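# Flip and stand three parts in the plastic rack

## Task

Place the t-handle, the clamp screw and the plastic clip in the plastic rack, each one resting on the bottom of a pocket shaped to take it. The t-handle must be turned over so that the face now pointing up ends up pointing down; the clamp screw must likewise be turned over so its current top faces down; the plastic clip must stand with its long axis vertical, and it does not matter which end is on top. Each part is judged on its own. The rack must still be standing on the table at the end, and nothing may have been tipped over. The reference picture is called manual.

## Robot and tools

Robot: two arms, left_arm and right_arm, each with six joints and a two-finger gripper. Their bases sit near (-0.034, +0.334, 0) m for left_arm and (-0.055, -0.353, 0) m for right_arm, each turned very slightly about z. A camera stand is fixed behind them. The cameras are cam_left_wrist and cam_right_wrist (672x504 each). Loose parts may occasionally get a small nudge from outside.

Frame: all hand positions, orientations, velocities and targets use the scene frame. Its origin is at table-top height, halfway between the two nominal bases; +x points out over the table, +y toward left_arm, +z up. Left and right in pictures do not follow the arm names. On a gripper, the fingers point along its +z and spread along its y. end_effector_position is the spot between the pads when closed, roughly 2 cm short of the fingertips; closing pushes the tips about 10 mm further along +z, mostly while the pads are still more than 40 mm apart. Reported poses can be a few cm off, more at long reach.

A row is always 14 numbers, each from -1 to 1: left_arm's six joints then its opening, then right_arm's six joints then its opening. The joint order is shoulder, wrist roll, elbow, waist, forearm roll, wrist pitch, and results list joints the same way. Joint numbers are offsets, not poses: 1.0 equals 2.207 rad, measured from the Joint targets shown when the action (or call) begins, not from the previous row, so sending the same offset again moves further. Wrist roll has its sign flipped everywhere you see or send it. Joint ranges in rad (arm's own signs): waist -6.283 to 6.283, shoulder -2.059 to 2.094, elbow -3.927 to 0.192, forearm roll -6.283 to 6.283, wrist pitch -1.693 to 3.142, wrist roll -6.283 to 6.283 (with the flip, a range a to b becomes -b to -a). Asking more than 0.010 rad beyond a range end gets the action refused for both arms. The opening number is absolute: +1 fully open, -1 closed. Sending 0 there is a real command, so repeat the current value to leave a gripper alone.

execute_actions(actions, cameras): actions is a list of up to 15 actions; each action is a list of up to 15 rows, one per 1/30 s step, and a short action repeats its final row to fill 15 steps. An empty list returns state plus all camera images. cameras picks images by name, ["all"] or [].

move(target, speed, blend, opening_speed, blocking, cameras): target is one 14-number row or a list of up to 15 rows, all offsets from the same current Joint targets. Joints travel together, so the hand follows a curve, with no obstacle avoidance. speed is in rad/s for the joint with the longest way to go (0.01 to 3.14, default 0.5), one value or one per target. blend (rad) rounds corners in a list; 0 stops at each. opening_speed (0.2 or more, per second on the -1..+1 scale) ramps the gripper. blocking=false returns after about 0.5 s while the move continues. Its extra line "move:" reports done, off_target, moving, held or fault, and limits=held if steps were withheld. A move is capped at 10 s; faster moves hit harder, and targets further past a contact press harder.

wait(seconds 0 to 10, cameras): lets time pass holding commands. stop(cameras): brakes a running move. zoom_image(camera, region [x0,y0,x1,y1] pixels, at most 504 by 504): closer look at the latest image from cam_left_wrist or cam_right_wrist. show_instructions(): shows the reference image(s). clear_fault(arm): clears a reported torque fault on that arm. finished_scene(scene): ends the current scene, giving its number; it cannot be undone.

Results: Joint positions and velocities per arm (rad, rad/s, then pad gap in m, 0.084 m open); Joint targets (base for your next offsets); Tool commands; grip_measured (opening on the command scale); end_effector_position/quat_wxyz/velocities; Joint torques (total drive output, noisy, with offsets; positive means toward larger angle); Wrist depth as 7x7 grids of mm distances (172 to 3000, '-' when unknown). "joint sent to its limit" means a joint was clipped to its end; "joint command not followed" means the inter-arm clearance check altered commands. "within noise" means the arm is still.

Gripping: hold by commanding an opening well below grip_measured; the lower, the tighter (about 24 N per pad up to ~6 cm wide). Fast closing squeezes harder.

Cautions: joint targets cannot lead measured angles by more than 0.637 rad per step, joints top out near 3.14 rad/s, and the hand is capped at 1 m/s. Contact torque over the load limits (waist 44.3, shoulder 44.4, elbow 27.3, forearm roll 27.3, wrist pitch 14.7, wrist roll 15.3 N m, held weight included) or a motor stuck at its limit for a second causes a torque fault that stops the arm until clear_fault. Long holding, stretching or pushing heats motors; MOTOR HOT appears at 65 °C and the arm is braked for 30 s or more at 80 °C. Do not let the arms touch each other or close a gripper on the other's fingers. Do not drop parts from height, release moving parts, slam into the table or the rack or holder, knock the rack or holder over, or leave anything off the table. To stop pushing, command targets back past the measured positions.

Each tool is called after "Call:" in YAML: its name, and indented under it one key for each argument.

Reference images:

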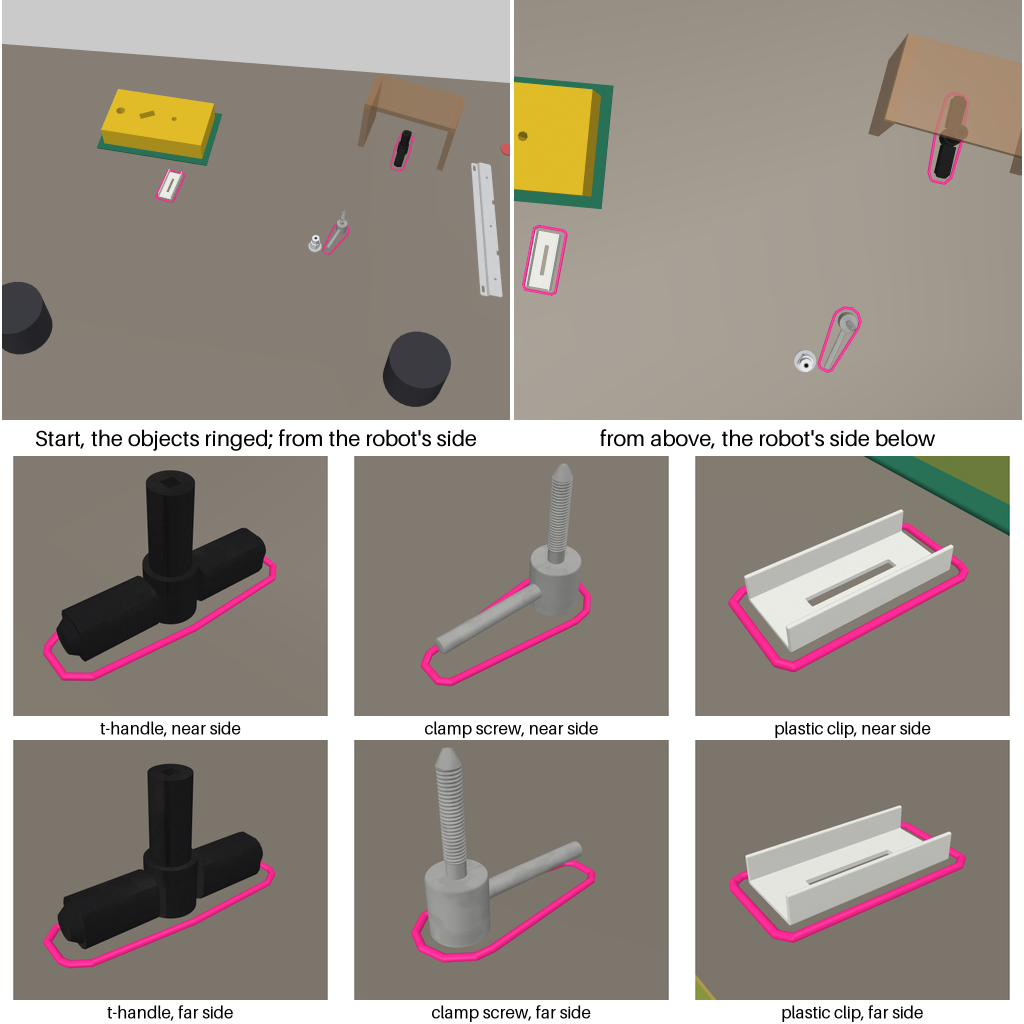

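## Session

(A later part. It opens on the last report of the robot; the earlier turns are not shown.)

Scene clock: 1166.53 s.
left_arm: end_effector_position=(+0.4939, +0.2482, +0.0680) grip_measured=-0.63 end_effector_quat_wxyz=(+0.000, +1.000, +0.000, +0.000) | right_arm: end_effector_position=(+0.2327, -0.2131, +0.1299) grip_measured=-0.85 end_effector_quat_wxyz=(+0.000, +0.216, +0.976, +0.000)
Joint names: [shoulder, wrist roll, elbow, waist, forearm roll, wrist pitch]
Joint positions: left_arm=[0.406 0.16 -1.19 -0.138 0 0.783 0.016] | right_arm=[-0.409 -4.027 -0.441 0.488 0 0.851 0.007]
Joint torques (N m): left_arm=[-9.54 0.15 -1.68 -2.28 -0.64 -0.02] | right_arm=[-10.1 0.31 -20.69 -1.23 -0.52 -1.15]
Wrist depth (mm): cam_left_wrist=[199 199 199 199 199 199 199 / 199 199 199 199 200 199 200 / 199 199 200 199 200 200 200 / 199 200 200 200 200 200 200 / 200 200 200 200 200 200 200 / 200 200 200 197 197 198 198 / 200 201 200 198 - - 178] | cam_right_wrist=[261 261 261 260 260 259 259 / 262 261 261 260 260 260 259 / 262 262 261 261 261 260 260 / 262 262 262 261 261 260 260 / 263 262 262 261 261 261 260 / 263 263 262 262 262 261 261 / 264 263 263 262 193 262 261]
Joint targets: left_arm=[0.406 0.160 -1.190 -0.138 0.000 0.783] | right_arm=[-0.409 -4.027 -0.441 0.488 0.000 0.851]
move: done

Call:
move:
  target:
    - [0, 0, 0, 0, 0, 0, 0.2, 0, 0, 0, 0, 0, 0, -0.95]
    - [-0.0293, 0, -0.0124, 0, 0, 0.0417, 0.2, 0, 0, 0, 0, 0, 0, -0.95]
  speed: 0.15
  opening_speed: 0.8
  cameras: ["cam_left_wrist"]

Scene clock: 1172.57 s.
left_arm: end_effector_position=(+0.4940, +0.2481, +0.1060) grip_measured=+0.19 end_effector_quat_wxyz=(+0.000, +1.000, +0.000, +0.000) | right_arm: end_effector_position=(+0.2327, -0.2131, +0.1299) grip_measured=-0.85 end_effector_quat_wxyz=(+0.000, +0.216, +0.976, +0.000)
Joint names: [shoulder, wrist roll, elbow, waist, forearm roll, wrist pitch]
Joint positions: left_arm=[0.342 0.16 -1.218 -0.138 0 0.875 0.052] | right_arm=[-0.409 -4.027 -0.441 0.488 0 0.851 0.007]
Joint torques (N m): left_arm=[-33.51 0.08 -10.49 1.49 -0.31 -1.39] | right_arm=[-10.02 0.42 -20.7 -1.4 -0.69 -1.52]
Wrist depth (mm): cam_left_wrist=[235 235 235 235 235 236 236 / 236 236 236 236 236 236 236 / 236 236 236 236 236 237 237 / 236 236 237 237 237 237 237 / 237 237 237 237 237 237 237 / 237 237 237 235 197 209 232 / 237 238 238 235 192 192 192] | cam_right_wrist=[261 261 260 260 259 259 259 / 261 261 261 260 260 260 259 / 262 261 261 261 260 260 259 / 262 262 261 261 261 260 260 / 263 263 262 262 261 261 260 / 263 263 262 262 261 261 261 / 264 263 263 263 193 262 261]
Joint targets: left_arm=[0.342 0.160 -1.218 -0.138 0.000 0.875] | right_arm=[-0.409 -4.027 -0.441 0.488 0.000 0.851]
move: done
Images, in order (width x height): cam_left_wrist 672x504.

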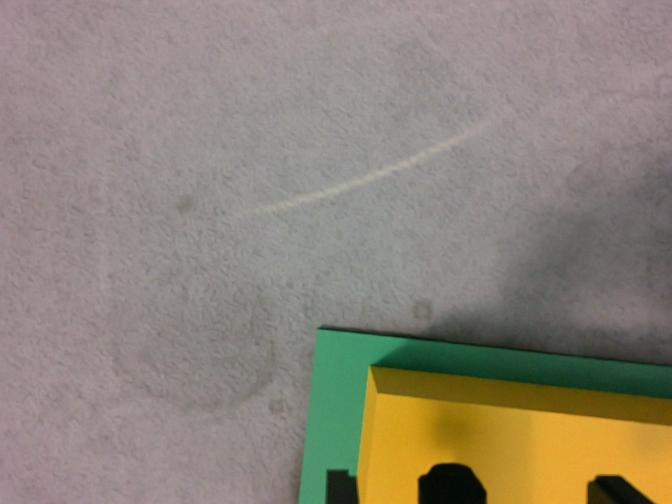

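Call:
move:
  target: [-0.2098, -0.4475, 0.2696, 0.0961, -0.6943, 0.331, 1, 0.208, -0.3228, -0.1362, -0.0746, -0.3322, -0.5347, -0.95]
  speed: 0.9

Call:
move:
  target: [0, 0, 0, 0, 0, 0, 1, 0.208, -0.3229, -0.1363, -0.0746, -0.3322, -0.5347, -0.95]
  speed: 0.8
  cameras: ["all"]

Call:
zoom_image:
  camera: "cam_left_wrist"
  region: [236, 252, 572, 504]

Scene clock: 1212.53 s.
left_arm: end_effector_position=(+0.3247, +0.0981, +0.3004) grip_measured=+1.00 end_effector_quat_wxyz=(+0.707, +0.707, +0.000, -0.001) | right_arm: end_effector_position=(+0.4621, -0.0935, +0.2424) grip_measured=-0.85 end_effector_quat_wxyz=(+0.320, +0.217, +0.861, +0.331)
Joint names: [shoulder, wrist roll, elbow, waist, forearm roll, wrist pitch]
Joint positions: left_arm=[-0.121 -0.827 -0.623 0.074 -1.532 1.606 0.084] | right_arm=[0.05 -4.74 -0.741 0.323 -0.733 -0.329 0.007]
Joint torques (N m): left_arm=[-20.79 -0.67 -8.66 2 -1.63 2.16] | right_arm=[-13.96 -0.82 -20.16 -4.38 -0.91 -3.17]
Wrist depth (mm): cam_left_wrist=[517 718 2056 2026 1996 2044 2014 / 473 478 313 317 2014 2026 2032 / 561 604 - 326 325 2008 2026 / 613 2026 - 353 327 2044 2032 / 613 2044 2038 - 360 2038 2074 / 614 2050 2044 463 400 388 2050 / 617 2056 2056 2080 441 423 2044] | cam_right_wrist=[268 295 333 324 376 520 1962 / 282 312 356 406 472 580 1838 / 294 327 376 432 519 1681 1622 / 307 344 397 470 1574 1536 1493 / 326 368 421 1503 1443 1408 1380 / 348 396 1364 1358 1307 1290 1257 / 367 1302 1295 1246 1201 1190 1151]
Joint targets: left_arm=[-0.121 -0.827 -0.623 0.074 -1.532 1.606] | right_arm=[0.050 -4.740 -0.741 0.323 -0.733 -0.329]
move: done

Scene clock: 1214.57 s.
left_arm: end_effector_position=(+0.3247, +0.0982, +0.3004) grip_measured=+1.00 end_effector_quat_wxyz=(+0.707, +0.707, +0.000, -0.001) | right_arm: end_effector_position=(+0.3292, -0.0494, +0.2995) grip_measured=-0.85 end_effector_quat_wxyz=(-0.074, +0.074, +0.703, +0.703)
Joint names: [shoulder, wrist roll, elbow, waist, forearm roll, wrist pitch]
Joint positions: left_arm=[-0.121 -0.827 -0.623 0.074 -1.532 1.606 0.084] | right_arm=[0.509 -5.452 -1.042 0.159 -1.466 -1.509 0.007]
Joint torques (N m): left_arm=[-21.25 -0.39 -8.9 1.7 -1.3 2.06] | right_arm=[-17.3 -0.91 -14.54 -4.35 -0.64 -2.67]
Wrist depth (mm): cam_left_wrist=[517 2008 2020 2020 2020 2008 2020 / 474 494 2014 2014 2044 2044 2032 / 562 631 2032 507 2074 2014 2044 / 613 2026 494 496 2032 2038 2044 / 611 2044 490 339 335 2044 2044 / 614 2050 - 319 231 500 2026 / 616 2068 2038 2020 2020 473 449] | cam_right_wrist=[813 - - - - 491 481 / 769 1205 - - - 496 - / 722 1112 2178 - - 508 - / 677 1046 2158 - 494 497 - / 652 973 2165 336 337 495 - / 615 835 - 331 336 - - / 591 795 - - - - -]
Joint targets: left_arm=[-0.121 -0.827 -0.623 0.074 -1.532 1.606] | right_arm=[0.509 -5.452 -1.042 0.159 -1.466 -1.509]
move: done

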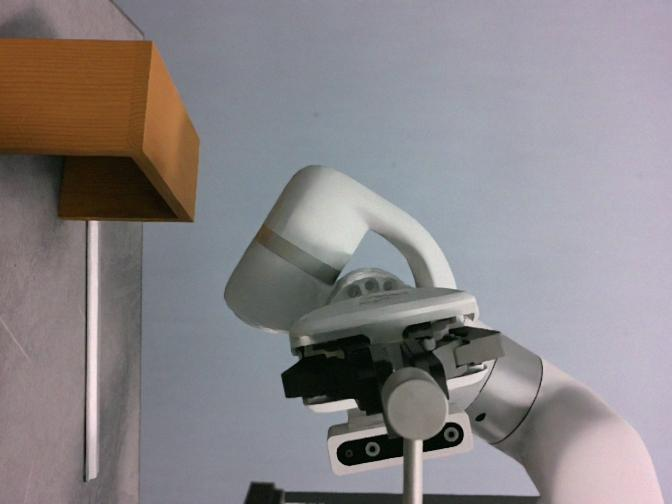

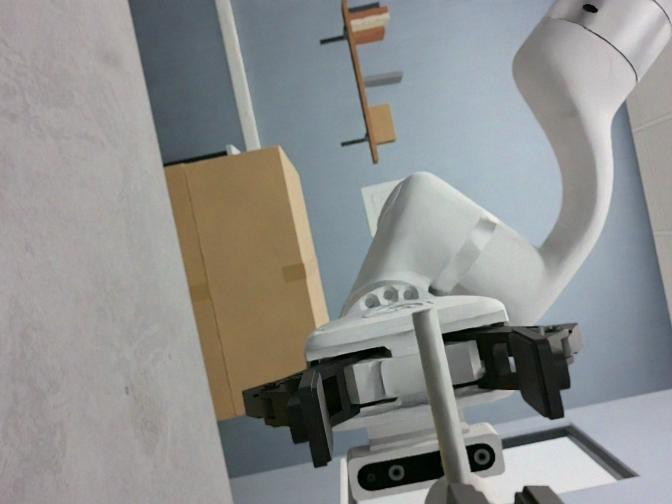

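Scaled by 1.500 from the camera's 672x504 image, which has a finer 960x720 frame.

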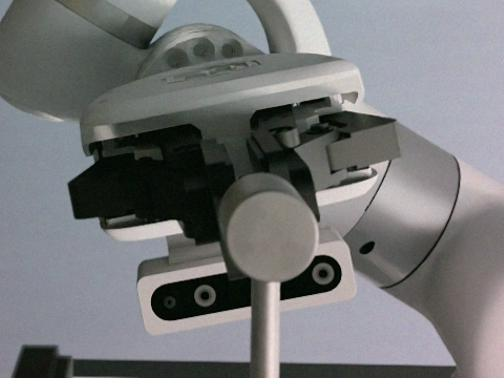

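Call:
move:
  target: [0.029, -0.0078, -0.027, -0.1277, -0.095, -0.0858, 1, 0, 0, 0, 0, 0, 0, -0.95]
  speed: 0.17
  cameras: ["all"]

Call:
zoom_image:
  camera: "cam_right_wrist"
  region: [236, 252, 572, 504]

Scene clock: 1233.07 s.
left_arm: end_effector_position=(+0.3331, +0.0081, +0.2965) grip_measured=+1.00 end_effector_quat_wxyz=(+0.707, +0.707, +0.000, +0.000) | right_arm: end_effector_position=(+0.3292, -0.0494, +0.2994) grip_measured=-0.85 end_effector_quat_wxyz=(-0.074, +0.074, +0.703, +0.703)
Joint names: [shoulder, wrist roll, elbow, waist, forearm roll, wrist pitch]
Joint positions: left_arm=[-0.057 -0.844 -0.682 -0.208 -1.742 1.416 0.084] | right_arm=[0.509 -5.452 -1.042 0.159 -1.466 -1.509 0.007]
Joint torques (N m): left_arm=[-16.45 -0.62 -10 -1.76 -1.35 0.9] | right_arm=[-17.48 0.34 -14.09 -4.36 -0.31 -1.83]
Wrist depth (mm): cam_left_wrist=[396 1946 1919 1908 1924 1935 1930 / 383 482 1940 1951 1924 1940 1935 / 541 542 1935 413 1940 1962 1951 / 600 805 403 402 421 1946 1968 / 604 804 403 402 340 1968 1974 / 608 813 - 246 246 238 1935 / 610 817 - 227 181 411 398] | cam_right_wrist=[811 - - - - - 425 / 771 1217 - - - 468 438 / 722 1126 2158 - - - - / 677 1051 2172 - 405 408 440 / 650 970 2172 - 407 403 - / 613 824 - 247 243 246 - / 592 - - 239 193 246 2782]
Joint targets: left_arm=[-0.057 -0.844 -0.682 -0.208 -1.742 1.416] | right_arm=[0.509 -5.452 -1.042 0.159 -1.466 -1.509]
move: done

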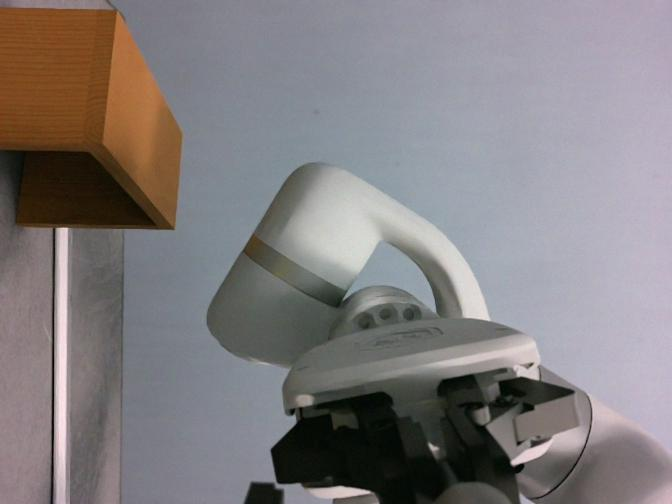

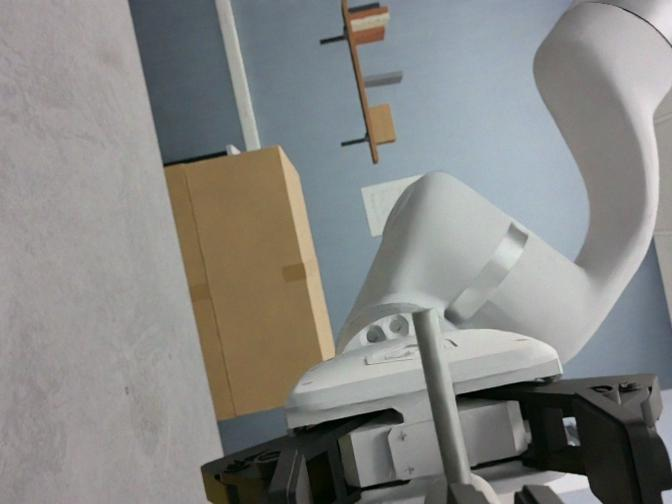

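Scaled by 1.500 from the camera's 672x504 image, which has a finer 960x720 frame.

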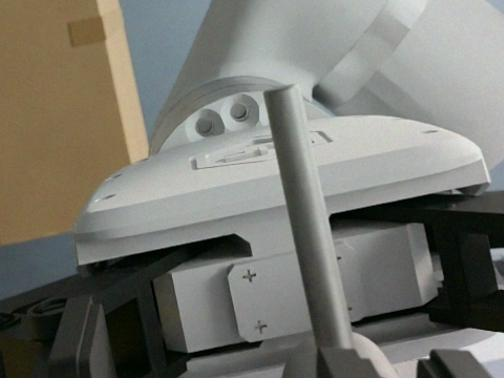

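Call:
zoom_image:
  camera: "cam_left_wrist"
  region: [336, 352, 592, 504]

Scaled by 1.969 from the camera's 672x504 image, which has a finer 960x720 frame.

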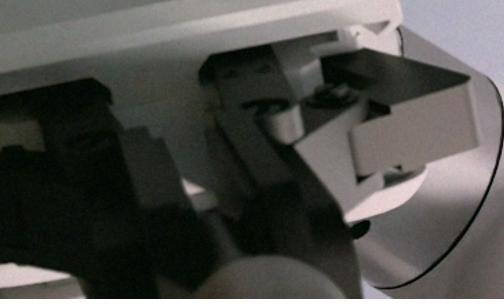

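Call:
move:
  target: [0.0025, -0.0005, -0.0033, -0.0094, -0.007, -0.0063, 1, 0, 0, 0, 0, 0, 0, -0.95]
  speed: 0.1

Call:
move:
  target: [0, 0, 0, 0, 0, 0, -0.9, 0, 0, 0, 0, 0, 0, -0.95]
  opening_speed: 0.9
  cameras: ["all"]

Scene clock: 1285.20 s.
left_arm: end_effector_position=(+0.3332, +0.0010, +0.2968) grip_measured=+1.00 end_effector_quat_wxyz=(+0.707, +0.707, -0.001, +0.000) | right_arm: end_effector_position=(+0.3292, -0.0494, +0.2994) grip_measured=-0.85 end_effector_quat_wxyz=(-0.074, +0.074, +0.703, +0.703)
Joint names: [shoulder, wrist roll, elbow, waist, forearm roll, wrist pitch]
Joint positions: left_arm=[-0.052 -0.845 -0.69 -0.229 -1.757 1.403 0.084] | right_arm=[0.509 -5.452 -1.042 0.159 -1.466 -1.509 0.007]
Joint torques (N m): left_arm=[-16.76 -0.58 -9.82 -2.55 -1.45 0.89] | right_arm=[-17.48 0.51 -13.9 -4.19 -0.25 -1.46]
Wrist depth (mm): cam_left_wrist=[388 1924 1924 1908 1930 1930 1919 / 375 485 1951 1924 1951 1951 1935 / 532 534 1940 407 1957 1924 1946 / 604 805 396 395 414 1951 1940 / 607 1930 397 396 332 1924 1946 / 607 1930 - 239 236 238 1968 / 608 736 - 219 186 403 397] | cam_right_wrist=[815 - - - - - 420 / 771 1211 - - - 468 429 / 719 1117 2178 - 420 - 445 / 681 1043 2172 - 397 400 439 / 650 976 2185 384 400 396 - / 616 822 - 240 238 239 - / 592 795 - 233 193 239 2782]
Joint targets: left_arm=[-0.052 -0.845 -0.690 -0.229 -1.757 1.402] | right_arm=[0.509 -5.452 -1.042 0.159 -1.466 -1.509]
move: done

Scene clock: 1287.53 s.
left_arm: end_effector_position=(+0.3332, +0.0010, +0.2968) grip_measured=-0.54 end_effector_quat_wxyz=(+0.707, +0.707, -0.001, +0.000) | right_arm: end_effector_position=(+0.3292, -0.0494, +0.2994) grip_measured=-0.85 end_effector_quat_wxyz=(-0.074, +0.074, +0.703, +0.703)
Joint names: [shoulder, wrist roll, elbow, waist, forearm roll, wrist pitch]
Joint positions: left_arm=[-0.052 -0.845 -0.69 -0.229 -1.757 1.402 0.02] | right_arm=[0.509 -5.452 -1.042 0.159 -1.466 -1.509 0.007]
Joint torques (N m): left_arm=[-17.52 -0.63 -9.18 -2.39 -0.99 1.23] | right_arm=[-18.34 0.41 -13.76 -1.84 -0.06 -1.47]
Wrist depth (mm): cam_left_wrist=[389 1940 1919 1951 1957 1919 1919 / 375 485 1908 1951 1935 1935 1946 / 532 536 1951 407 1940 1951 1957 / 603 807 397 396 414 1940 1957 / 606 1935 397 396 332 1935 1946 / 606 1940 - 239 236 237 1985 / 610 738 - 219 187 404 396] | cam_right_wrist=[812 - - - - - 420 / 770 1207 - - - 468 429 / 722 1121 2158 - 420 - 446 / 679 1042 2158 - 399 400 441 / 651 978 2185 384 401 397 - / 616 820 - 239 233 239 - / 591 719 - 220 181 216 2999]
Joint targets: left_arm=[-0.052 -0.845 -0.690 -0.229 -1.757 1.402] | right_arm=[0.509 -5.452 -1.042 0.159 -1.466 -1.509]
move: done

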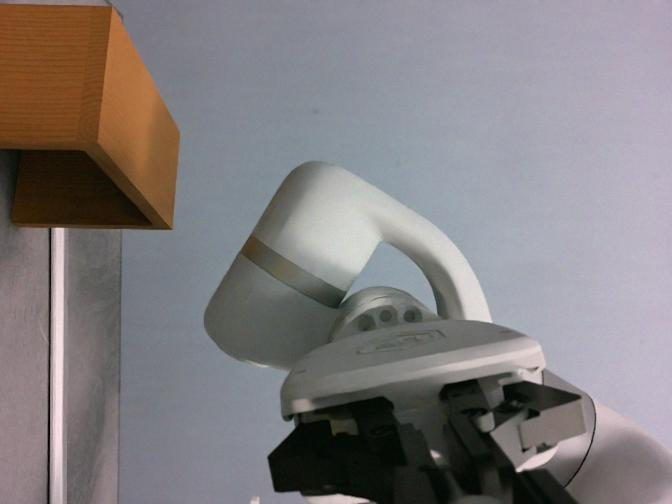

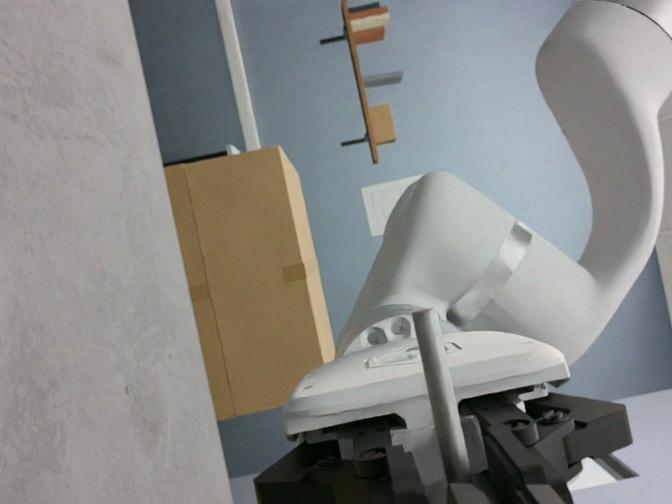

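Call:
move:
  target:
    - [0, 0, 0, 0, 0, 0, -0.9, 0, 0, 0, 0, 0, 0, 0.6]
    - [0, 0, 0, 0, 0, 0, -0.9, -0.0026, 0, 0.0039, -0.0801, -0.0691, -0.0407, 0.6]
  speed: 0.2
  opening_speed: 0.9
  cameras: ["all"]

Call:
zoom_image:
  camera: "cam_right_wrist"
  region: [236, 252, 572, 504]

Scene clock: 1299.47 s.
left_arm: end_effector_position=(+0.3332, +0.0010, +0.2968) grip_measured=-0.54 end_effector_quat_wxyz=(+0.707, +0.707, -0.001, +0.000) | right_arm: end_effector_position=(+0.3297, -0.1245, +0.2999) grip_measured=+0.60 end_effector_quat_wxyz=(-0.074, +0.074, +0.703, +0.703)
Joint names: [shoulder, wrist roll, elbow, waist, forearm roll, wrist pitch]
Joint positions: left_arm=[-0.052 -0.845 -0.69 -0.229 -1.757 1.402 0.02] | right_arm=[0.503 -5.452 -1.034 -0.018 -1.619 -1.599 0.069]
Joint torques (N m): left_arm=[-23.31 -0.68 -9.65 -1.36 -0.46 1.76] | right_arm=[-19.95 0.39 -11.96 -4.32 -0.53 -2.39]
Wrist depth (mm): cam_left_wrist=[388 1914 1940 1919 1930 1930 1914 / 376 485 1935 1946 1935 1919 1935 / 535 536 1903 1924 1957 1951 1935 / 602 1935 476 471 1951 1924 1930 / 603 1940 471 355 328 1930 1935 / 608 1962 - 307 311 463 1940 / 609 1985 - 1946 1957 459 404] | cam_right_wrist=[740 - - - - 505 502 / 774 1217 - - - 499 - / 725 1123 2235 - - 511 - / 679 1040 2242 - 473 486 - / 651 983 2264 409 343 474 - / 615 852 - 301 312 - - / 556 851 - - - - -]
Joint targets: left_arm=[-0.052 -0.845 -0.690 -0.229 -1.757 1.402] | right_arm=[0.503 -5.452 -1.034 -0.018 -1.619 -1.599]
move: done

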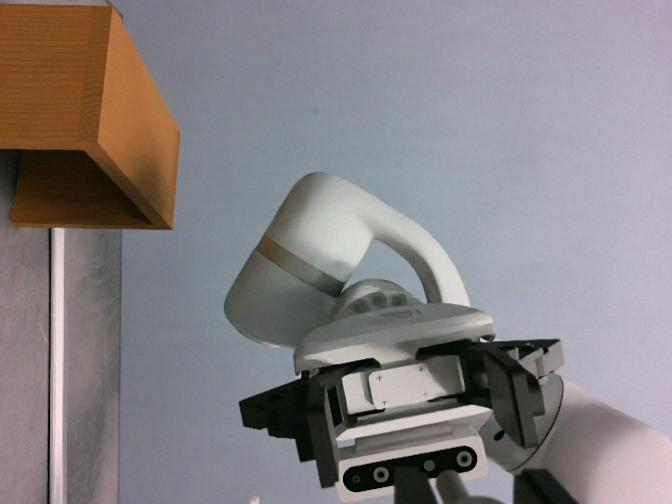

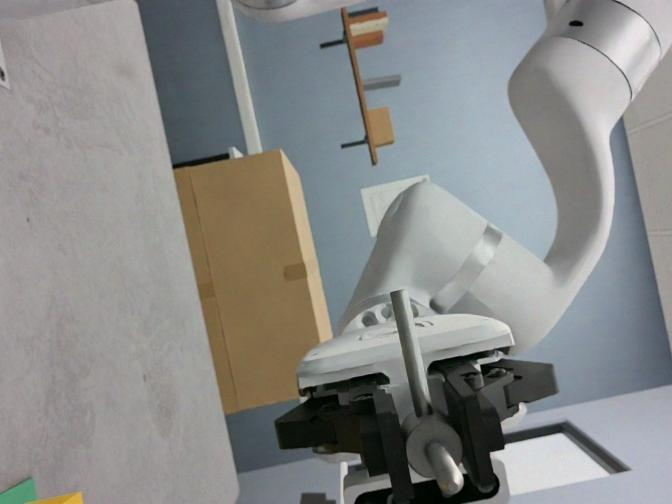

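Scaled by 1.500 from the camera's 672x504 image, which has a finer 960x720 frame.

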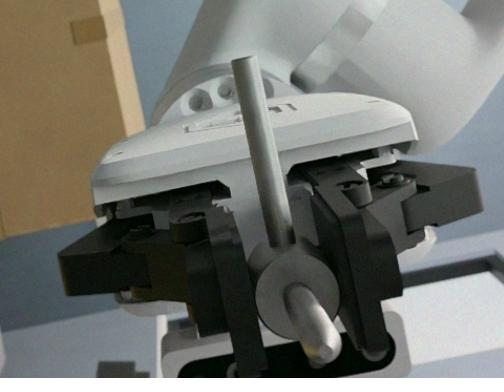

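Call:
zoom_image:
  camera: "cam_left_wrist"
  region: [376, 408, 568, 504]

Scaled by 2.625 from the camera's 672x504 image, which has a finer 960x720 frame.

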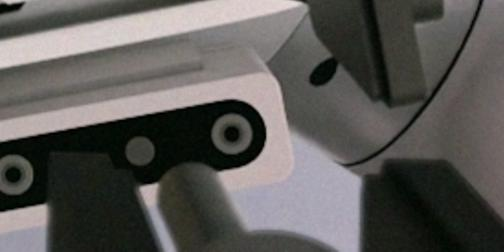

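Call:
move:
  target:
    - [0.1239, 0.561, -0.2387, -0.0644, 0.7961, -0.1846, -0.9, 0, 0, 0, 0, 0, 0, 0.6]
    - [0.1471, 0.561, -0.2171, -0.0644, 0.7961, -0.2294, -0.9, 0, 0, 0, 0, 0, 0, 0.6]
  speed: [0.7, 0.25]
  blend: [0.02, 0]
  cameras: ["cam_left_wrist"]

Call:
zoom_image:
  camera: "cam_left_wrist"
  region: [336, 378, 588, 504]

Scene clock: 1333.80 s.
left_arm: end_effector_position=(+0.4464, +0.1344, +0.1216) grip_measured=-0.54 end_effector_quat_wxyz=(+0.000, +1.000, -0.001, +0.000) | right_arm: end_effector_position=(+0.3297, -0.1245, +0.2999) grip_measured=+0.60 end_effector_quat_wxyz=(-0.074, +0.074, +0.703, +0.703)
Joint names: [shoulder, wrist roll, elbow, waist, forearm roll, wrist pitch]
Joint positions: left_arm=[0.273 0.393 -1.169 -0.371 -0.001 0.896 0.02] | right_arm=[0.503 -5.452 -1.034 -0.018 -1.619 -1.599 0.069]
Joint torques (N m): left_arm=[-26.12 0.62 -9.82 -2.52 0.5 -2.74] | right_arm=[-20.07 0.41 -12.15 -4.4 -0.5 -2.42]
Wrist depth (mm): cam_left_wrist=[250 251 251 250 251 251 251 / 251 251 251 251 251 251 252 / 251 251 252 252 251 252 252 / 205 206 216 249 250 249 252 / 179 206 206 206 206 207 207 / 179 206 207 207 207 207 207 / 181 207 207 207 207 208 207] | cam_right_wrist=[738 1217 - 654 - 587 553 / 776 1213 - - - 593 446 / 724 1130 2249 - - - 421 / 681 1043 2249 - - 370 370 / 650 977 2242 - - 357 352 / 616 900 2271 - - 342 - / 556 850 - - - 397 2911]
Joint targets: left_arm=[0.273 0.393 -1.169 -0.371 -0.001 0.896] | right_arm=[0.503 -5.452 -1.034 -0.018 -1.619 -1.599]
move: done
Images, in order (width x height): cam_left_wrist 672x504.

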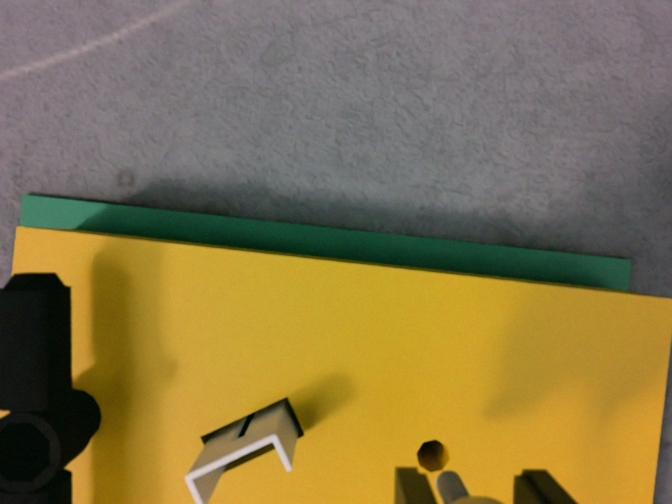

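Scaled by 2.000 from the camera's 672x504 image, which has a finer 960x720 frame.

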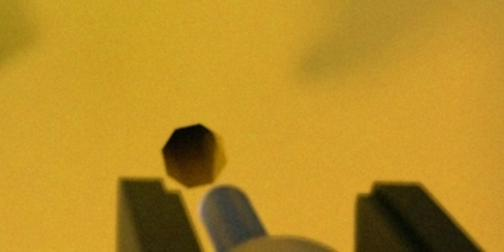

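Call:
move:
  target: [0.0053, -0.0012, 0.0048, 0.0012, 0, -0.0101, -0.9, 0, 0, 0, 0, 0, 0, 0.6]
  speed: 0.04
  cameras: ["cam_left_wrist"]

Call:
zoom_image:
  camera: "cam_left_wrist"
  region: [380, 420, 548, 504]

Scene clock: 1345.13 s.
left_arm: end_effector_position=(+0.4465, +0.1359, +0.1131) grip_measured=-0.54 end_effector_quat_wxyz=(+0.000, +1.000, -0.001, +0.000) | right_arm: end_effector_position=(+0.3297, -0.1245, +0.2999) grip_measured=+0.60 end_effector_quat_wxyz=(-0.074, +0.074, +0.703, +0.703)
Joint names: [shoulder, wrist roll, elbow, waist, forearm roll, wrist pitch]
Joint positions: left_arm=[0.284 0.39 -1.158 -0.368 -0.001 0.874 0.02] | right_arm=[0.503 -5.452 -1.034 -0.018 -1.619 -1.599 0.069]
Joint torques (N m): left_arm=[-26.1 -0.58 -9.66 1.97 0.23 -2.81] | right_arm=[-20.08 0.41 -12.14 -4.15 -0.53 -2.37]
Wrist depth (mm): cam_left_wrist=[242 242 243 242 242 243 242 / 243 243 243 242 243 243 243 / 243 243 243 243 243 244 244 / 197 197 215 240 241 241 244 / 197 198 197 198 198 198 199 / 193 198 198 198 198 198 199 / 186 198 198 198 199 199 199] | cam_right_wrist=[735 1220 - 650 - 580 547 / 774 1211 - - - - 444 / 722 1123 2228 - - - 423 / 680 1040 2242 - - 369 375 / 650 974 2242 - - 356 355 / 614 904 2242 - - 343 - / 558 852 - - 403 378 -]
Joint targets: left_arm=[0.285 0.390 -1.158 -0.368 -0.001 0.874] | right_arm=[0.503 -5.452 -1.034 -0.018 -1.619 -1.599]
move: done
Images, in order (width x height): cam_left_wrist 672x504.

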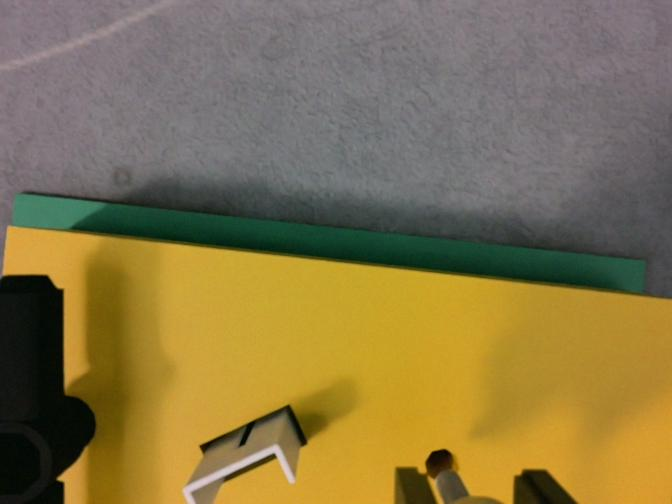

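Scaled by 3.000 from the camera's 672x504 image, which has a finer 960x720 frame.

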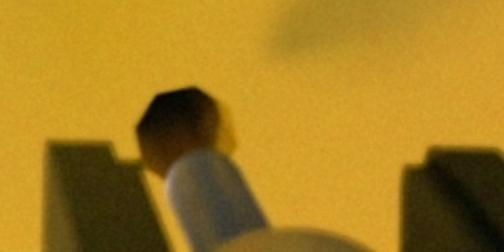

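Call:
move:
  target: [0.0101, 0, 0.0053, 0, 0, -0.0153, -0.9, 0, 0, 0, 0, 0, 0, 0.6]
  speed: 0.03
  cameras: ["cam_left_wrist"]

Call:
zoom_image:
  camera: "cam_left_wrist"
  region: [380, 420, 548, 504]

Scene clock: 1354.47 s.
left_arm: end_effector_position=(+0.4465, +0.1359, +0.0996) grip_measured=-0.54 end_effector_quat_wxyz=(+0.000, +1.000, -0.001, +0.000) | right_arm: end_effector_position=(+0.3297, -0.1245, +0.2999) grip_measured=+0.60 end_effector_quat_wxyz=(-0.074, +0.074, +0.703, +0.703)
Joint names: [shoulder, wrist roll, elbow, waist, forearm roll, wrist pitch]
Joint positions: left_arm=[0.307 0.39 -1.147 -0.368 -0.001 0.84 0.02] | right_arm=[0.503 -5.452 -1.034 -0.018 -1.619 -1.599 0.069]
Joint torques (N m): left_arm=[-26.37 -0.61 -9.67 1.49 -0.23 -2.74] | right_arm=[-19.9 0.48 -12.25 -3.95 -0.23 -2.31]
Wrist depth (mm): cam_left_wrist=[228 229 229 229 230 229 229 / 229 229 229 229 230 230 230 / 230 230 230 230 230 230 230 / 184 184 215 227 228 228 230 / 184 184 184 184 184 185 185 / 184 184 185 185 185 185 185 / 185 185 185 185 185 185 185] | cam_right_wrist=[739 1222 - 648 - 571 538 / 775 1211 - - - 587 450 / 725 1125 2228 - - - 425 / 681 1051 2242 - - 373 383 / 650 978 2242 - - 354 363 / 618 901 2257 - 351 340 - / 556 851 - - 403 376 -]
Joint targets: left_arm=[0.307 0.390 -1.146 -0.368 -0.001 0.840] | right_arm=[0.503 -5.452 -1.034 -0.018 -1.619 -1.599]
move: done
Images, in order (width x height): cam_left_wrist 672x504.

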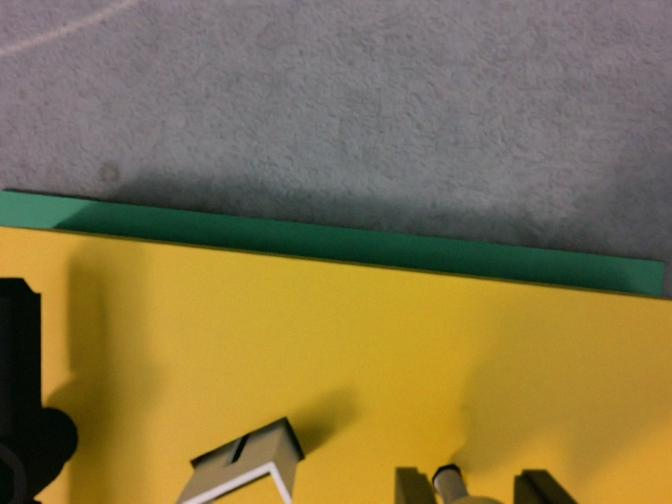

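Scaled by 3.000 from the camera's 672x504 image, which has a finer 960x720 frame.

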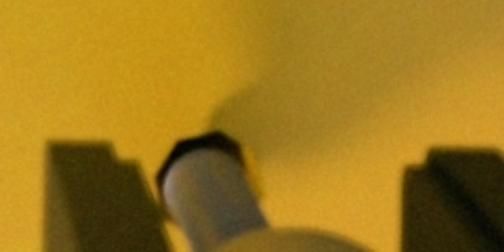

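Call:
move:
  target: [0.0118, 0, 0.0051, 0, 0, -0.0169, -0.9, 0, 0, 0, 0, 0, 0, 0.6]
  speed: 0.03

Call:
move:
  target: [0.0075, 0, 0.0025, 0, 0, -0.01, -0.9, 0, 0, 0, 0, 0, 0, 0.6]
  speed: 0.03
  cameras: ["cam_left_wrist"]

Call:
zoom_image:
  camera: "cam_left_wrist"
  region: [380, 420, 548, 504]

Scene clock: 1360.33 s.
left_arm: end_effector_position=(+0.4465, +0.1359, +0.0846) grip_measured=-0.54 end_effector_quat_wxyz=(+0.000, +1.000, -0.001, +0.000) | right_arm: end_effector_position=(+0.3297, -0.1245, +0.2999) grip_measured=+0.60 end_effector_quat_wxyz=(-0.074, +0.074, +0.703, +0.703)
Joint names: [shoulder, wrist roll, elbow, waist, forearm roll, wrist pitch]
Joint positions: left_arm=[0.333 0.39 -1.135 -0.368 -0.001 0.803 0.02] | right_arm=[0.503 -5.452 -1.034 -0.018 -1.619 -1.599 0.069]
Joint torques (N m): left_arm=[-26.16 -0.53 -9.71 1.81 -0.03 -3.16] | right_arm=[-19.41 0.49 -12.45 -4.1 -0.17 -2.4]
Wrist depth (mm): cam_left_wrist=[214 214 214 214 214 214 215 / 214 214 214 214 214 215 215 / 215 215 215 215 215 215 215 / 195 212 212 212 212 213 216 / - - - - - - - / - - - - - - - / - - - - - - -] | cam_right_wrist=[737 1220 - 645 - 561 529 / 776 1222 - - - 583 448 / 725 1126 2249 - - 441 429 / 681 1048 2220 - - 372 402 / 652 980 2242 2364 360 352 - / 616 900 2242 - 347 343 - / 556 852 - - 390 403 -]
Joint targets: left_arm=[0.333 0.390 -1.135 -0.368 -0.001 0.803] | right_arm=[0.503 -5.452 -1.034 -0.018 -1.619 -1.599]
move: done

Scene clock: 1361.33 s.
left_arm: end_effector_position=(+0.4465, +0.1358, +0.0756) grip_measured=-0.54 end_effector_quat_wxyz=(+0.000, +1.000, -0.001, +0.000) | right_arm: end_effector_position=(+0.3297, -0.1245, +0.2999) grip_measured=+0.60 end_effector_quat_wxyz=(-0.074, +0.074, +0.703, +0.703)
Joint names: [shoulder, wrist roll, elbow, waist, forearm roll, wrist pitch]
Joint positions: left_arm=[0.349 0.39 -1.13 -0.368 -0.001 0.781 0.02] | right_arm=[0.503 -5.452 -1.034 -0.018 -1.619 -1.599 0.069]
Joint torques (N m): left_arm=[-26.8 -0.54 -9.81 1.67 -0.04 -3.16] | right_arm=[-19.73 0.43 -12.39 -4.11 -0.12 -2.38]
Wrist depth (mm): cam_left_wrist=[205 205 205 205 205 205 205 / 205 205 205 206 206 206 206 / 206 206 206 206 206 206 206 / 193 203 203 203 204 204 206 / - - - - - - - / - - - - - - - / - - - - - - -] | cam_right_wrist=[737 1217 - 644 - 553 520 / 773 1215 - - - 580 447 / 725 1126 2235 - - 438 429 / 681 1042 2257 - - 373 420 / 650 978 2257 2356 357 353 - / 616 900 2264 - 346 346 - / 557 852 - - 351 2911 -]
Joint targets: left_arm=[0.349 0.390 -1.130 -0.368 -0.001 0.781] | right_arm=[0.503 -5.452 -1.034 -0.018 -1.619 -1.599]
move: done
Images, in order (width x height): cam_left_wrist 672x504.

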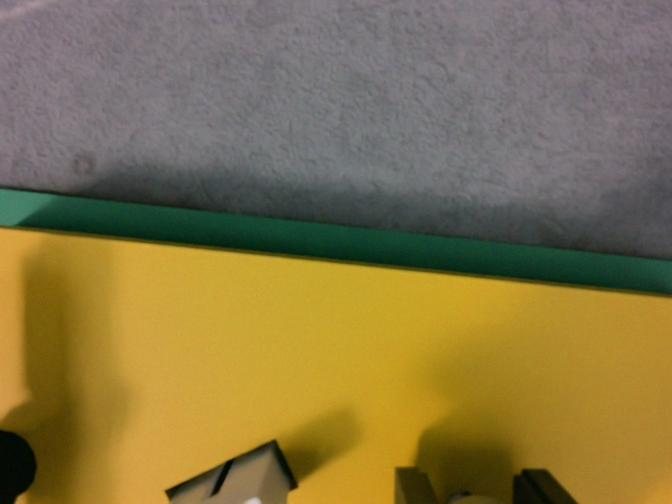

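Scaled by 3.000 from the camera's 672x504 image, which has a finer 960x720 frame.

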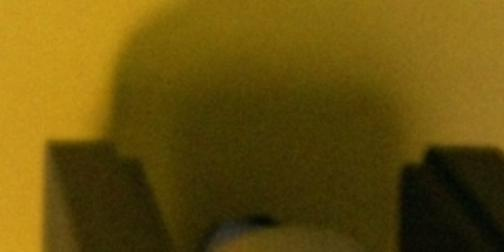

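Call:
move:
  target: [0.0055, 0, 0.0018, 0, 0, -0.0073, -0.9, 0, 0, 0, 0, 0, 0, 0.6]
  speed: 0.02

Scene clock: 1364.53 s.
left_arm: end_effector_position=(+0.4465, +0.1359, +0.0691) grip_measured=-0.54 end_effector_quat_wxyz=(+0.000, +1.000, -0.001, +0.000) | right_arm: end_effector_position=(+0.3297, -0.1245, +0.2999) grip_measured=+0.60 end_effector_quat_wxyz=(-0.074, +0.074, +0.703, +0.703)
Joint names: [shoulder, wrist roll, elbow, waist, forearm roll, wrist pitch]
Joint positions: left_arm=[0.361 0.39 -1.126 -0.368 -0.001 0.765 0.02] | right_arm=[0.503 -5.452 -1.034 -0.018 -1.619 -1.599 0.069]
Joint torques (N m): left_arm=[-26.93 -0.32 -9.56 1.89 0.07 -3.16] | right_arm=[-19.71 0.49 -12.45 -4.14 0.05 -2.26]
Wrist depth (mm): cam_left_wrist=[198 199 199 199 199 199 199 / 199 199 199 199 199 199 200 / 199 199 200 199 199 200 200 / - 196 196 197 197 197 200 / - - - - - - - / - - - - - - - / - - - - - - -] | cam_right_wrist=[736 1215 - 644 - 549 518 / 771 1213 - - - 592 445 / 724 1121 2257 - - 437 429 / 680 1039 2271 - - 375 427 / 650 981 2271 - 361 353 - / 617 904 2249 - 344 348 - / 556 850 - - 343 - -]
Joint targets: left_arm=[0.362 0.390 -1.126 -0.368 -0.001 0.765] | right_arm=[0.503 -5.452 -1.034 -0.018 -1.619 -1.599]
move: done

Call:
move:
  target: [0.0021, 0, 0.0007, 0, 0, -0.0028, -0.9, 0, 0, 0, 0, 0, 0, 0.6]
  speed: 0.015

Scene clock: 1366.73 s.
left_arm: end_effector_position=(+0.4465, +0.1359, +0.0667) grip_measured=-0.54 end_effector_quat_wxyz=(+0.000, +1.000, -0.001, +0.000) | right_arm: end_effector_position=(+0.3297, -0.1245, +0.2999) grip_measured=+0.60 end_effector_quat_wxyz=(-0.074, +0.074, +0.703, +0.703)
Joint names: [shoulder, wrist roll, elbow, waist, forearm roll, wrist pitch]
Joint positions: left_arm=[0.366 0.39 -1.124 -0.368 -0.001 0.759 0.02] | right_arm=[0.503 -5.452 -1.034 -0.018 -1.619 -1.599 0.069]
Joint torques (N m): left_arm=[-21.51 -0.55 -8.44 1.78 0.19 -3.55] | right_arm=[-19.53 0.31 -12.53 -3.9 0.1 -2.29]
Wrist depth (mm): cam_left_wrist=[196 196 196 197 197 197 197 / 197 197 197 197 197 197 197 / 197 197 197 197 197 197 197 / 192 194 194 195 195 195 198 / - - - - - - - / - - - - - - - / - - - - - - -] | cam_right_wrist=[740 1215 - 643 - 546 517 / 772 1215 - - - 592 446 / 724 1126 2228 - - 436 429 / 682 1050 2228 - - 377 429 / 652 981 2235 - 361 354 - / 615 901 2228 - 344 350 - / 557 850 - - 342 - -]
Joint targets: left_arm=[0.366 0.390 -1.124 -0.368 -0.001 0.759] | right_arm=[0.503 -5.452 -1.034 -0.018 -1.619 -1.599]
move: done

Call:
move:
  target:
    - [0, 0, 0, 0, 0, 0, 0.0, 0, 0, 0, 0, 0, 0, 0.6]
    - [-0.0369, 0, -0.0156, 0, 0, 0.0522, 0.0, 0, 0, 0, 0, 0, 0, 0.6]
  speed: 0.12
  opening_speed: 0.5

Call:
move:
  target: [0, 0, 0, 0, 0, 0, -1, 0, 0, 0, 0, 0, 0, 0.6]
  opening_speed: 1.5
  cameras: ["cam_left_wrist"]

Call:
zoom_image:
  camera: "cam_left_wrist"
  region: [336, 378, 588, 504]

Scene clock: 1386.77 s.
left_arm: end_effector_position=(+0.4466, +0.1358, +0.1131) grip_measured=-0.01 end_effector_quat_wxyz=(+0.000, +1.000, -0.001, +0.000) | right_arm: end_effector_position=(+0.3297, -0.1245, +0.2999) grip_measured=+0.60 end_effector_quat_wxyz=(-0.074, +0.074, +0.703, +0.703)
Joint names: [shoulder, wrist roll, elbow, waist, forearm roll, wrist pitch]
Joint positions: left_arm=[0.285 0.39 -1.159 -0.368 -0.001 0.874 0.044] | right_arm=[0.503 -5.452 -1.034 -0.018 -1.619 -1.599 0.069]
Joint torques (N m): left_arm=[-32.14 -0.34 -10.6 0.18 0.17 -1.22] | right_arm=[-19.27 0.54 -12.7 -3.96 0.38 -2.34]
Wrist depth (mm): cam_left_wrist=[242 242 242 242 242 242 242 / 243 243 243 243 243 243 243 / 243 243 243 243 243 243 243 / 197 198 197 241 241 241 243 / 198 198 198 198 198 198 199 / 198 198 198 198 198 199 198 / 198 198 196 198 198 199 199] | cam_right_wrist=[739 1220 - 652 - 581 548 / 772 1211 - - - - 442 / 725 1123 2242 - - - 423 / 679 1048 2235 - - 370 375 / 652 977 2257 - - 355 355 / 616 903 2257 - - 343 - / 556 853 - - 403 379 2986]
Joint targets: left_arm=[0.285 0.390 -1.159 -0.368 -0.001 0.874] | right_arm=[0.503 -5.452 -1.034 -0.018 -1.619 -1.599]
move: done

Scene clock: 1387.67 s.
left_arm: end_effector_position=(+0.4466, +0.1358, +0.1131) grip_measured=-1.00 end_effector_quat_wxyz=(+0.000, +1.000, -0.001, +0.000) | right_arm: end_effector_position=(+0.3297, -0.1245, +0.2999) grip_measured=+0.60 end_effector_quat_wxyz=(-0.074, +0.074, +0.703, +0.703)
Joint names: [shoulder, wrist roll, elbow, waist, forearm roll, wrist pitch]
Joint positions: left_arm=[0.285 0.39 -1.159 -0.368 -0.001 0.874 0] | right_arm=[0.503 -5.452 -1.034 -0.018 -1.619 -1.599 0.069]
Joint torques (N m): left_arm=[-31.87 -0.26 -10.41 -0.87 0.3 -1.36] | right_arm=[-19.57 0.3 -12.7 -3.61 0.37 -2.34]
Wrist depth (mm): cam_left_wrist=[242 242 242 242 243 243 242 / 242 242 243 243 243 243 243 / 243 243 243 243 243 243 244 / 197 197 197 241 241 241 244 / 198 198 198 198 198 198 198 / 198 198 198 198 198 199 199 / 198 198 199 198 198 199 199] | cam_right_wrist=[737 1213 - 650 - 581 547 / 771 1217 - - - - 444 / 724 1119 2235 - - - 423 / 681 1048 2249 - - 370 375 / 651 980 2257 - - 355 355 / 614 902 2257 - - 343 - / 557 853 - - 403 379 -]
Joint targets: left_arm=[0.285 0.390 -1.159 -0.368 -0.001 0.874] | right_arm=[0.503 -5.452 -1.034 -0.018 -1.619 -1.599]
move: done
Images, in order (width x height): cam_left_wrist 672x504.

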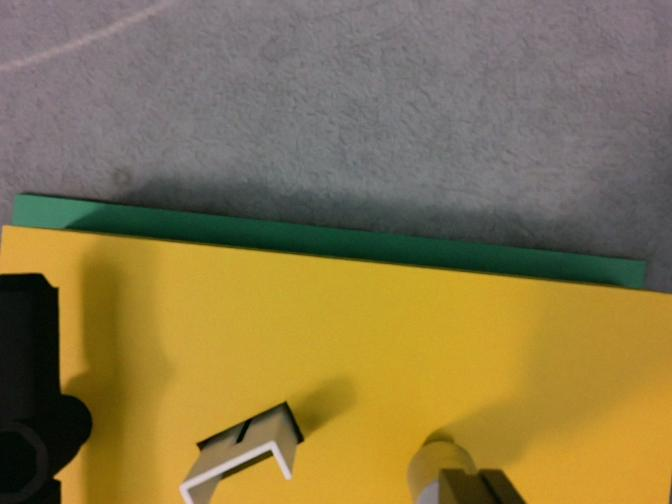

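Scaled by 2.000 from the camera's 672x504 image, which has a finer 960x720 frame.

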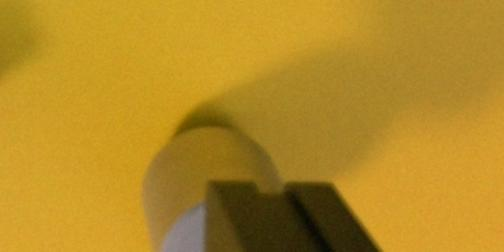

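Call:
move:
  target: [0.0164, 0, 0.008, 0, 0, -0.0243, -1, 0, 0, 0, 0, 0, 0, 0.6]
  speed: 0.04

Scene clock: 1395.03 s.
left_arm: end_effector_position=(+0.4469, +0.1357, +0.0918) grip_measured=-1.00 end_effector_quat_wxyz=(+0.000, +1.000, -0.001, +0.000) | right_arm: end_effector_position=(+0.3297, -0.1245, +0.2999) grip_measured=+0.60 end_effector_quat_wxyz=(-0.074, +0.074, +0.703, +0.703)
Joint names: [shoulder, wrist roll, elbow, waist, forearm roll, wrist pitch]
Joint positions: left_arm=[0.321 0.39 -1.141 -0.368 -0.001 0.82 0] | right_arm=[0.503 -5.452 -1.034 -0.018 -1.619 -1.599 0.069]
Joint torques (N m): left_arm=[-13.86 -0.36 -4.09 -1.28 0.39 -0.54] | right_arm=[-19.61 0.47 -12.7 -3.85 0.56 -2.16]
Wrist depth (mm): cam_left_wrist=[222 222 222 222 222 222 222 / 222 222 223 222 222 223 223 / 222 222 223 222 223 223 223 / 176 177 220 220 220 220 224 / 177 177 177 177 178 178 178 / 177 177 178 177 178 178 178 / 178 178 180 178 178 178 178] | cam_right_wrist=[737 1224 - 647 - 568 533 / 772 1217 - - - 587 448 / 725 1119 2249 - - - 427 / 682 1043 2235 - - 370 388 / 652 977 2235 2356 - 353 - / 616 901 2249 - 349 341 - / 558 849 - - 390 379 -]
Joint targets: left_arm=[0.321 0.390 -1.141 -0.368 -0.001 0.820] | right_arm=[0.503 -5.452 -1.034 -0.018 -1.619 -1.599]
move: done

Call:
move:
  target:
    - [-0.0239, 0, -0.0127, 0, 0, 0.0374, -1, 0, 0, 0, 0, 0, 0, 0.6]
    - [-0.0546, -0.0985, 0.028, 0.0985, 0, 0.0265, -1, 0, 0, 0, 0, 0, 0, 0.6]
    - [-0.0307, -0.0985, 0.0409, 0.0985, 0, -0.0103, -1, 0, 0, 0, 0, 0, 0, 0.6]
  speed: [0.2, 0.4, 0.06]
  blend: [0.01, 0, 0]
  cameras: ["cam_left_wrist"]

Scene clock: 1408.43 s.
left_arm: end_effector_position=(+0.4583, +0.2475, +0.0961) grip_measured=-1.00 end_effector_quat_wxyz=(+0.001, +1.000, -0.001, +0.003) | right_arm: end_effector_position=(+0.3297, -0.1245, +0.2999) grip_measured=+0.60 end_effector_quat_wxyz=(-0.074, +0.074, +0.703, +0.703)
Joint names: [shoulder, wrist roll, elbow, waist, forearm roll, wrist pitch]
Joint positions: left_arm=[0.25 0.173 -1.052 -0.151 -0.001 0.797 0] | right_arm=[0.503 -5.452 -1.034 -0.018 -1.619 -1.599 0.069]
Joint torques (N m): left_arm=[21.66 -0.7 7.35 1.87 -0.08 -0.65] | right_arm=[-19.2 0.36 -12.83 -3.81 0.79 -2.19]
Wrist depth (mm): cam_left_wrist=[228 228 229 229 229 229 229 / 229 228 229 229 229 230 230 / 229 229 229 230 229 229 230 / 229 229 229 230 227 230 230 / 229 229 229 229 184 184 184 / 229 229 229 227 - 184 184 / 229 230 230 227 - 184 184] | cam_right_wrist=[739 - - - - 614 617 / 771 1213 - - - 630 507 / 724 1125 2242 - - 505 504 / 680 1042 2257 - - 461 - / 654 980 2235 - - 438 - / 615 900 2264 - 441 435 - / 564 851 - 511 480 488 -]
Joint targets: left_arm=[0.253 0.173 -1.051 -0.151 -0.001 0.797] | right_arm=[0.503 -5.452 -1.034 -0.018 -1.619 -1.599]
move: done
Images, in order (width x height): cam_left_wrist 672x504.

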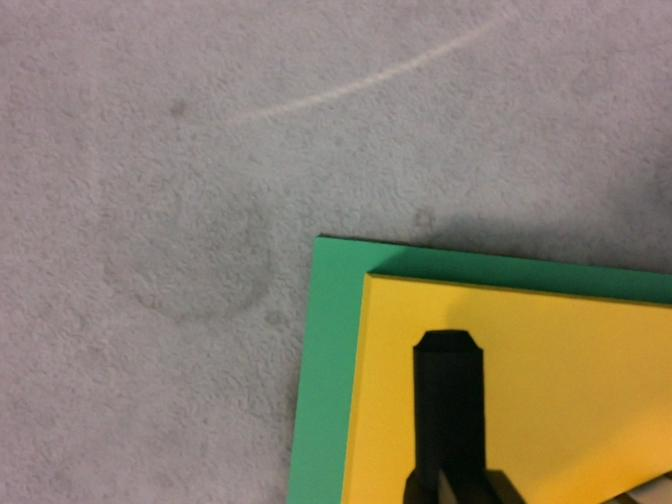

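Call:
move:
  target: [-0.08, 0, -0.03, 0, 0, 0.11, -1, 0, 0, 0, 0, 0, 0, 0.6]
  speed: 0.3

Call:
move:
  target: [-0.13, 0, -0.03, -0.05, 0, 0.16, -1, 0, 0, 0, 0, 0, 0, 0.6]
  speed: 0.6
  cameras: ["cam_left_wrist"]

Scene clock: 1414.17 s.
left_arm: end_effector_position=(+0.4447, +0.2499, +0.1886) grip_measured=-1.00 end_effector_quat_wxyz=(+0.000, +1.000, -0.001, +0.000) | right_arm: end_effector_position=(+0.3297, -0.1245, +0.2999) grip_measured=+0.60 end_effector_quat_wxyz=(-0.074, +0.074, +0.703, +0.703)
Joint names: [shoulder, wrist roll, elbow, waist, forearm roll, wrist pitch]
Joint positions: left_arm=[0.077 0.173 -1.117 -0.151 -0.001 1.04 0] | right_arm=[0.503 -5.452 -1.034 -0.018 -1.619 -1.599 0.069]
Joint torques (N m): left_arm=[-28.48 -0.51 -11.18 1.59 -0.27 -1.46] | right_arm=[-19.53 0.47 -12.76 -3.68 0.96 -2.17]
Wrist depth (mm): cam_left_wrist=[317 317 317 317 317 317 318 / 317 318 317 318 318 318 318 / 318 318 318 318 319 318 319 / 319 319 319 319 273 273 316 / 319 319 320 317 273 274 273 / 320 320 319 317 273 274 275 / 320 320 320 317 241 274 275] | cam_right_wrist=[739 - - - - 646 544 / 771 1217 - - - - 510 / 724 1128 2257 - - - 471 / 681 1048 2235 - - - 446 / 650 978 2249 - - - 438 / 616 902 2249 - - 491 476 / 556 853 1310 513 472 472 469]
Joint targets: left_arm=[0.077 0.173 -1.117 -0.151 -0.001 1.040] | right_arm=[0.503 -5.452 -1.034 -0.018 -1.619 -1.599]
move: done

Scene clock: 1415.27 s.
left_arm: end_effector_position=(+0.3692, +0.2162, +0.3207) grip_measured=-1.00 end_effector_quat_wxyz=(+0.000, +0.998, -0.056, +0.000) | right_arm: end_effector_position=(+0.3297, -0.1245, +0.2999) grip_measured=+0.60 end_effector_quat_wxyz=(-0.074, +0.074, +0.703, +0.703)
Joint names: [shoulder, wrist roll, elbow, waist, forearm roll, wrist pitch]
Joint positions: left_arm=[-0.21 0.173 -1.183 -0.261 -0.001 1.393 0] | right_arm=[0.503 -5.452 -1.034 -0.018 -1.619 -1.599 0.069]
Joint torques (N m): left_arm=[-21.96 -0.51 -11.35 -2.24 -0.17 -1.3] | right_arm=[-19.2 0.38 -12.77 -3.55 0.98 -2.2]
Wrist depth (mm): cam_left_wrist=[446 448 447 449 448 450 449 / 447 448 448 449 450 449 452 / 448 448 448 403 403 405 450 / 451 449 451 404 404 404 451 / 452 451 452 450 448 452 451 / 452 452 451 452 452 452 453 / 453 452 451 452 454 453 454] | cam_right_wrist=[739 - - - - - - / 772 1217 - - - - - / 724 1123 2257 - - - - / 681 1046 2242 - - - - / 651 977 2235 - - - 432 / 615 900 2257 - 466 452 433 / 556 853 - - - - -]
Joint targets: left_arm=[-0.210 0.173 -1.183 -0.261 -0.001 1.393] | right_arm=[0.503 -5.452 -1.034 -0.018 -1.619 -1.599]
move: done
Images, in order (width x height): cam_left_wrist 672x504.

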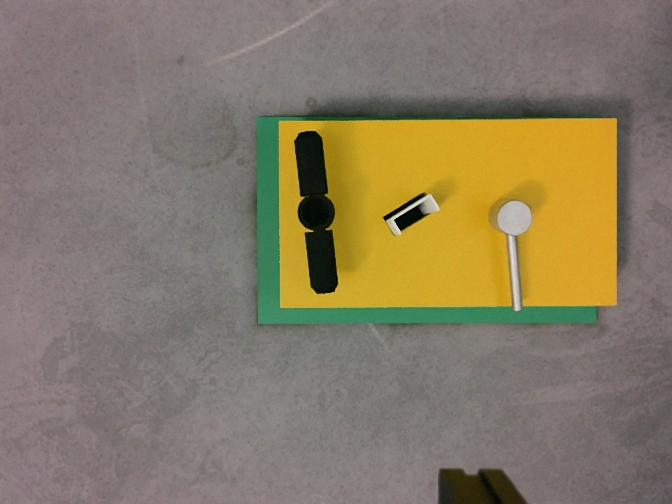

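Call:
finished_scene:
  scene: 1

The scene is finished: the task was done.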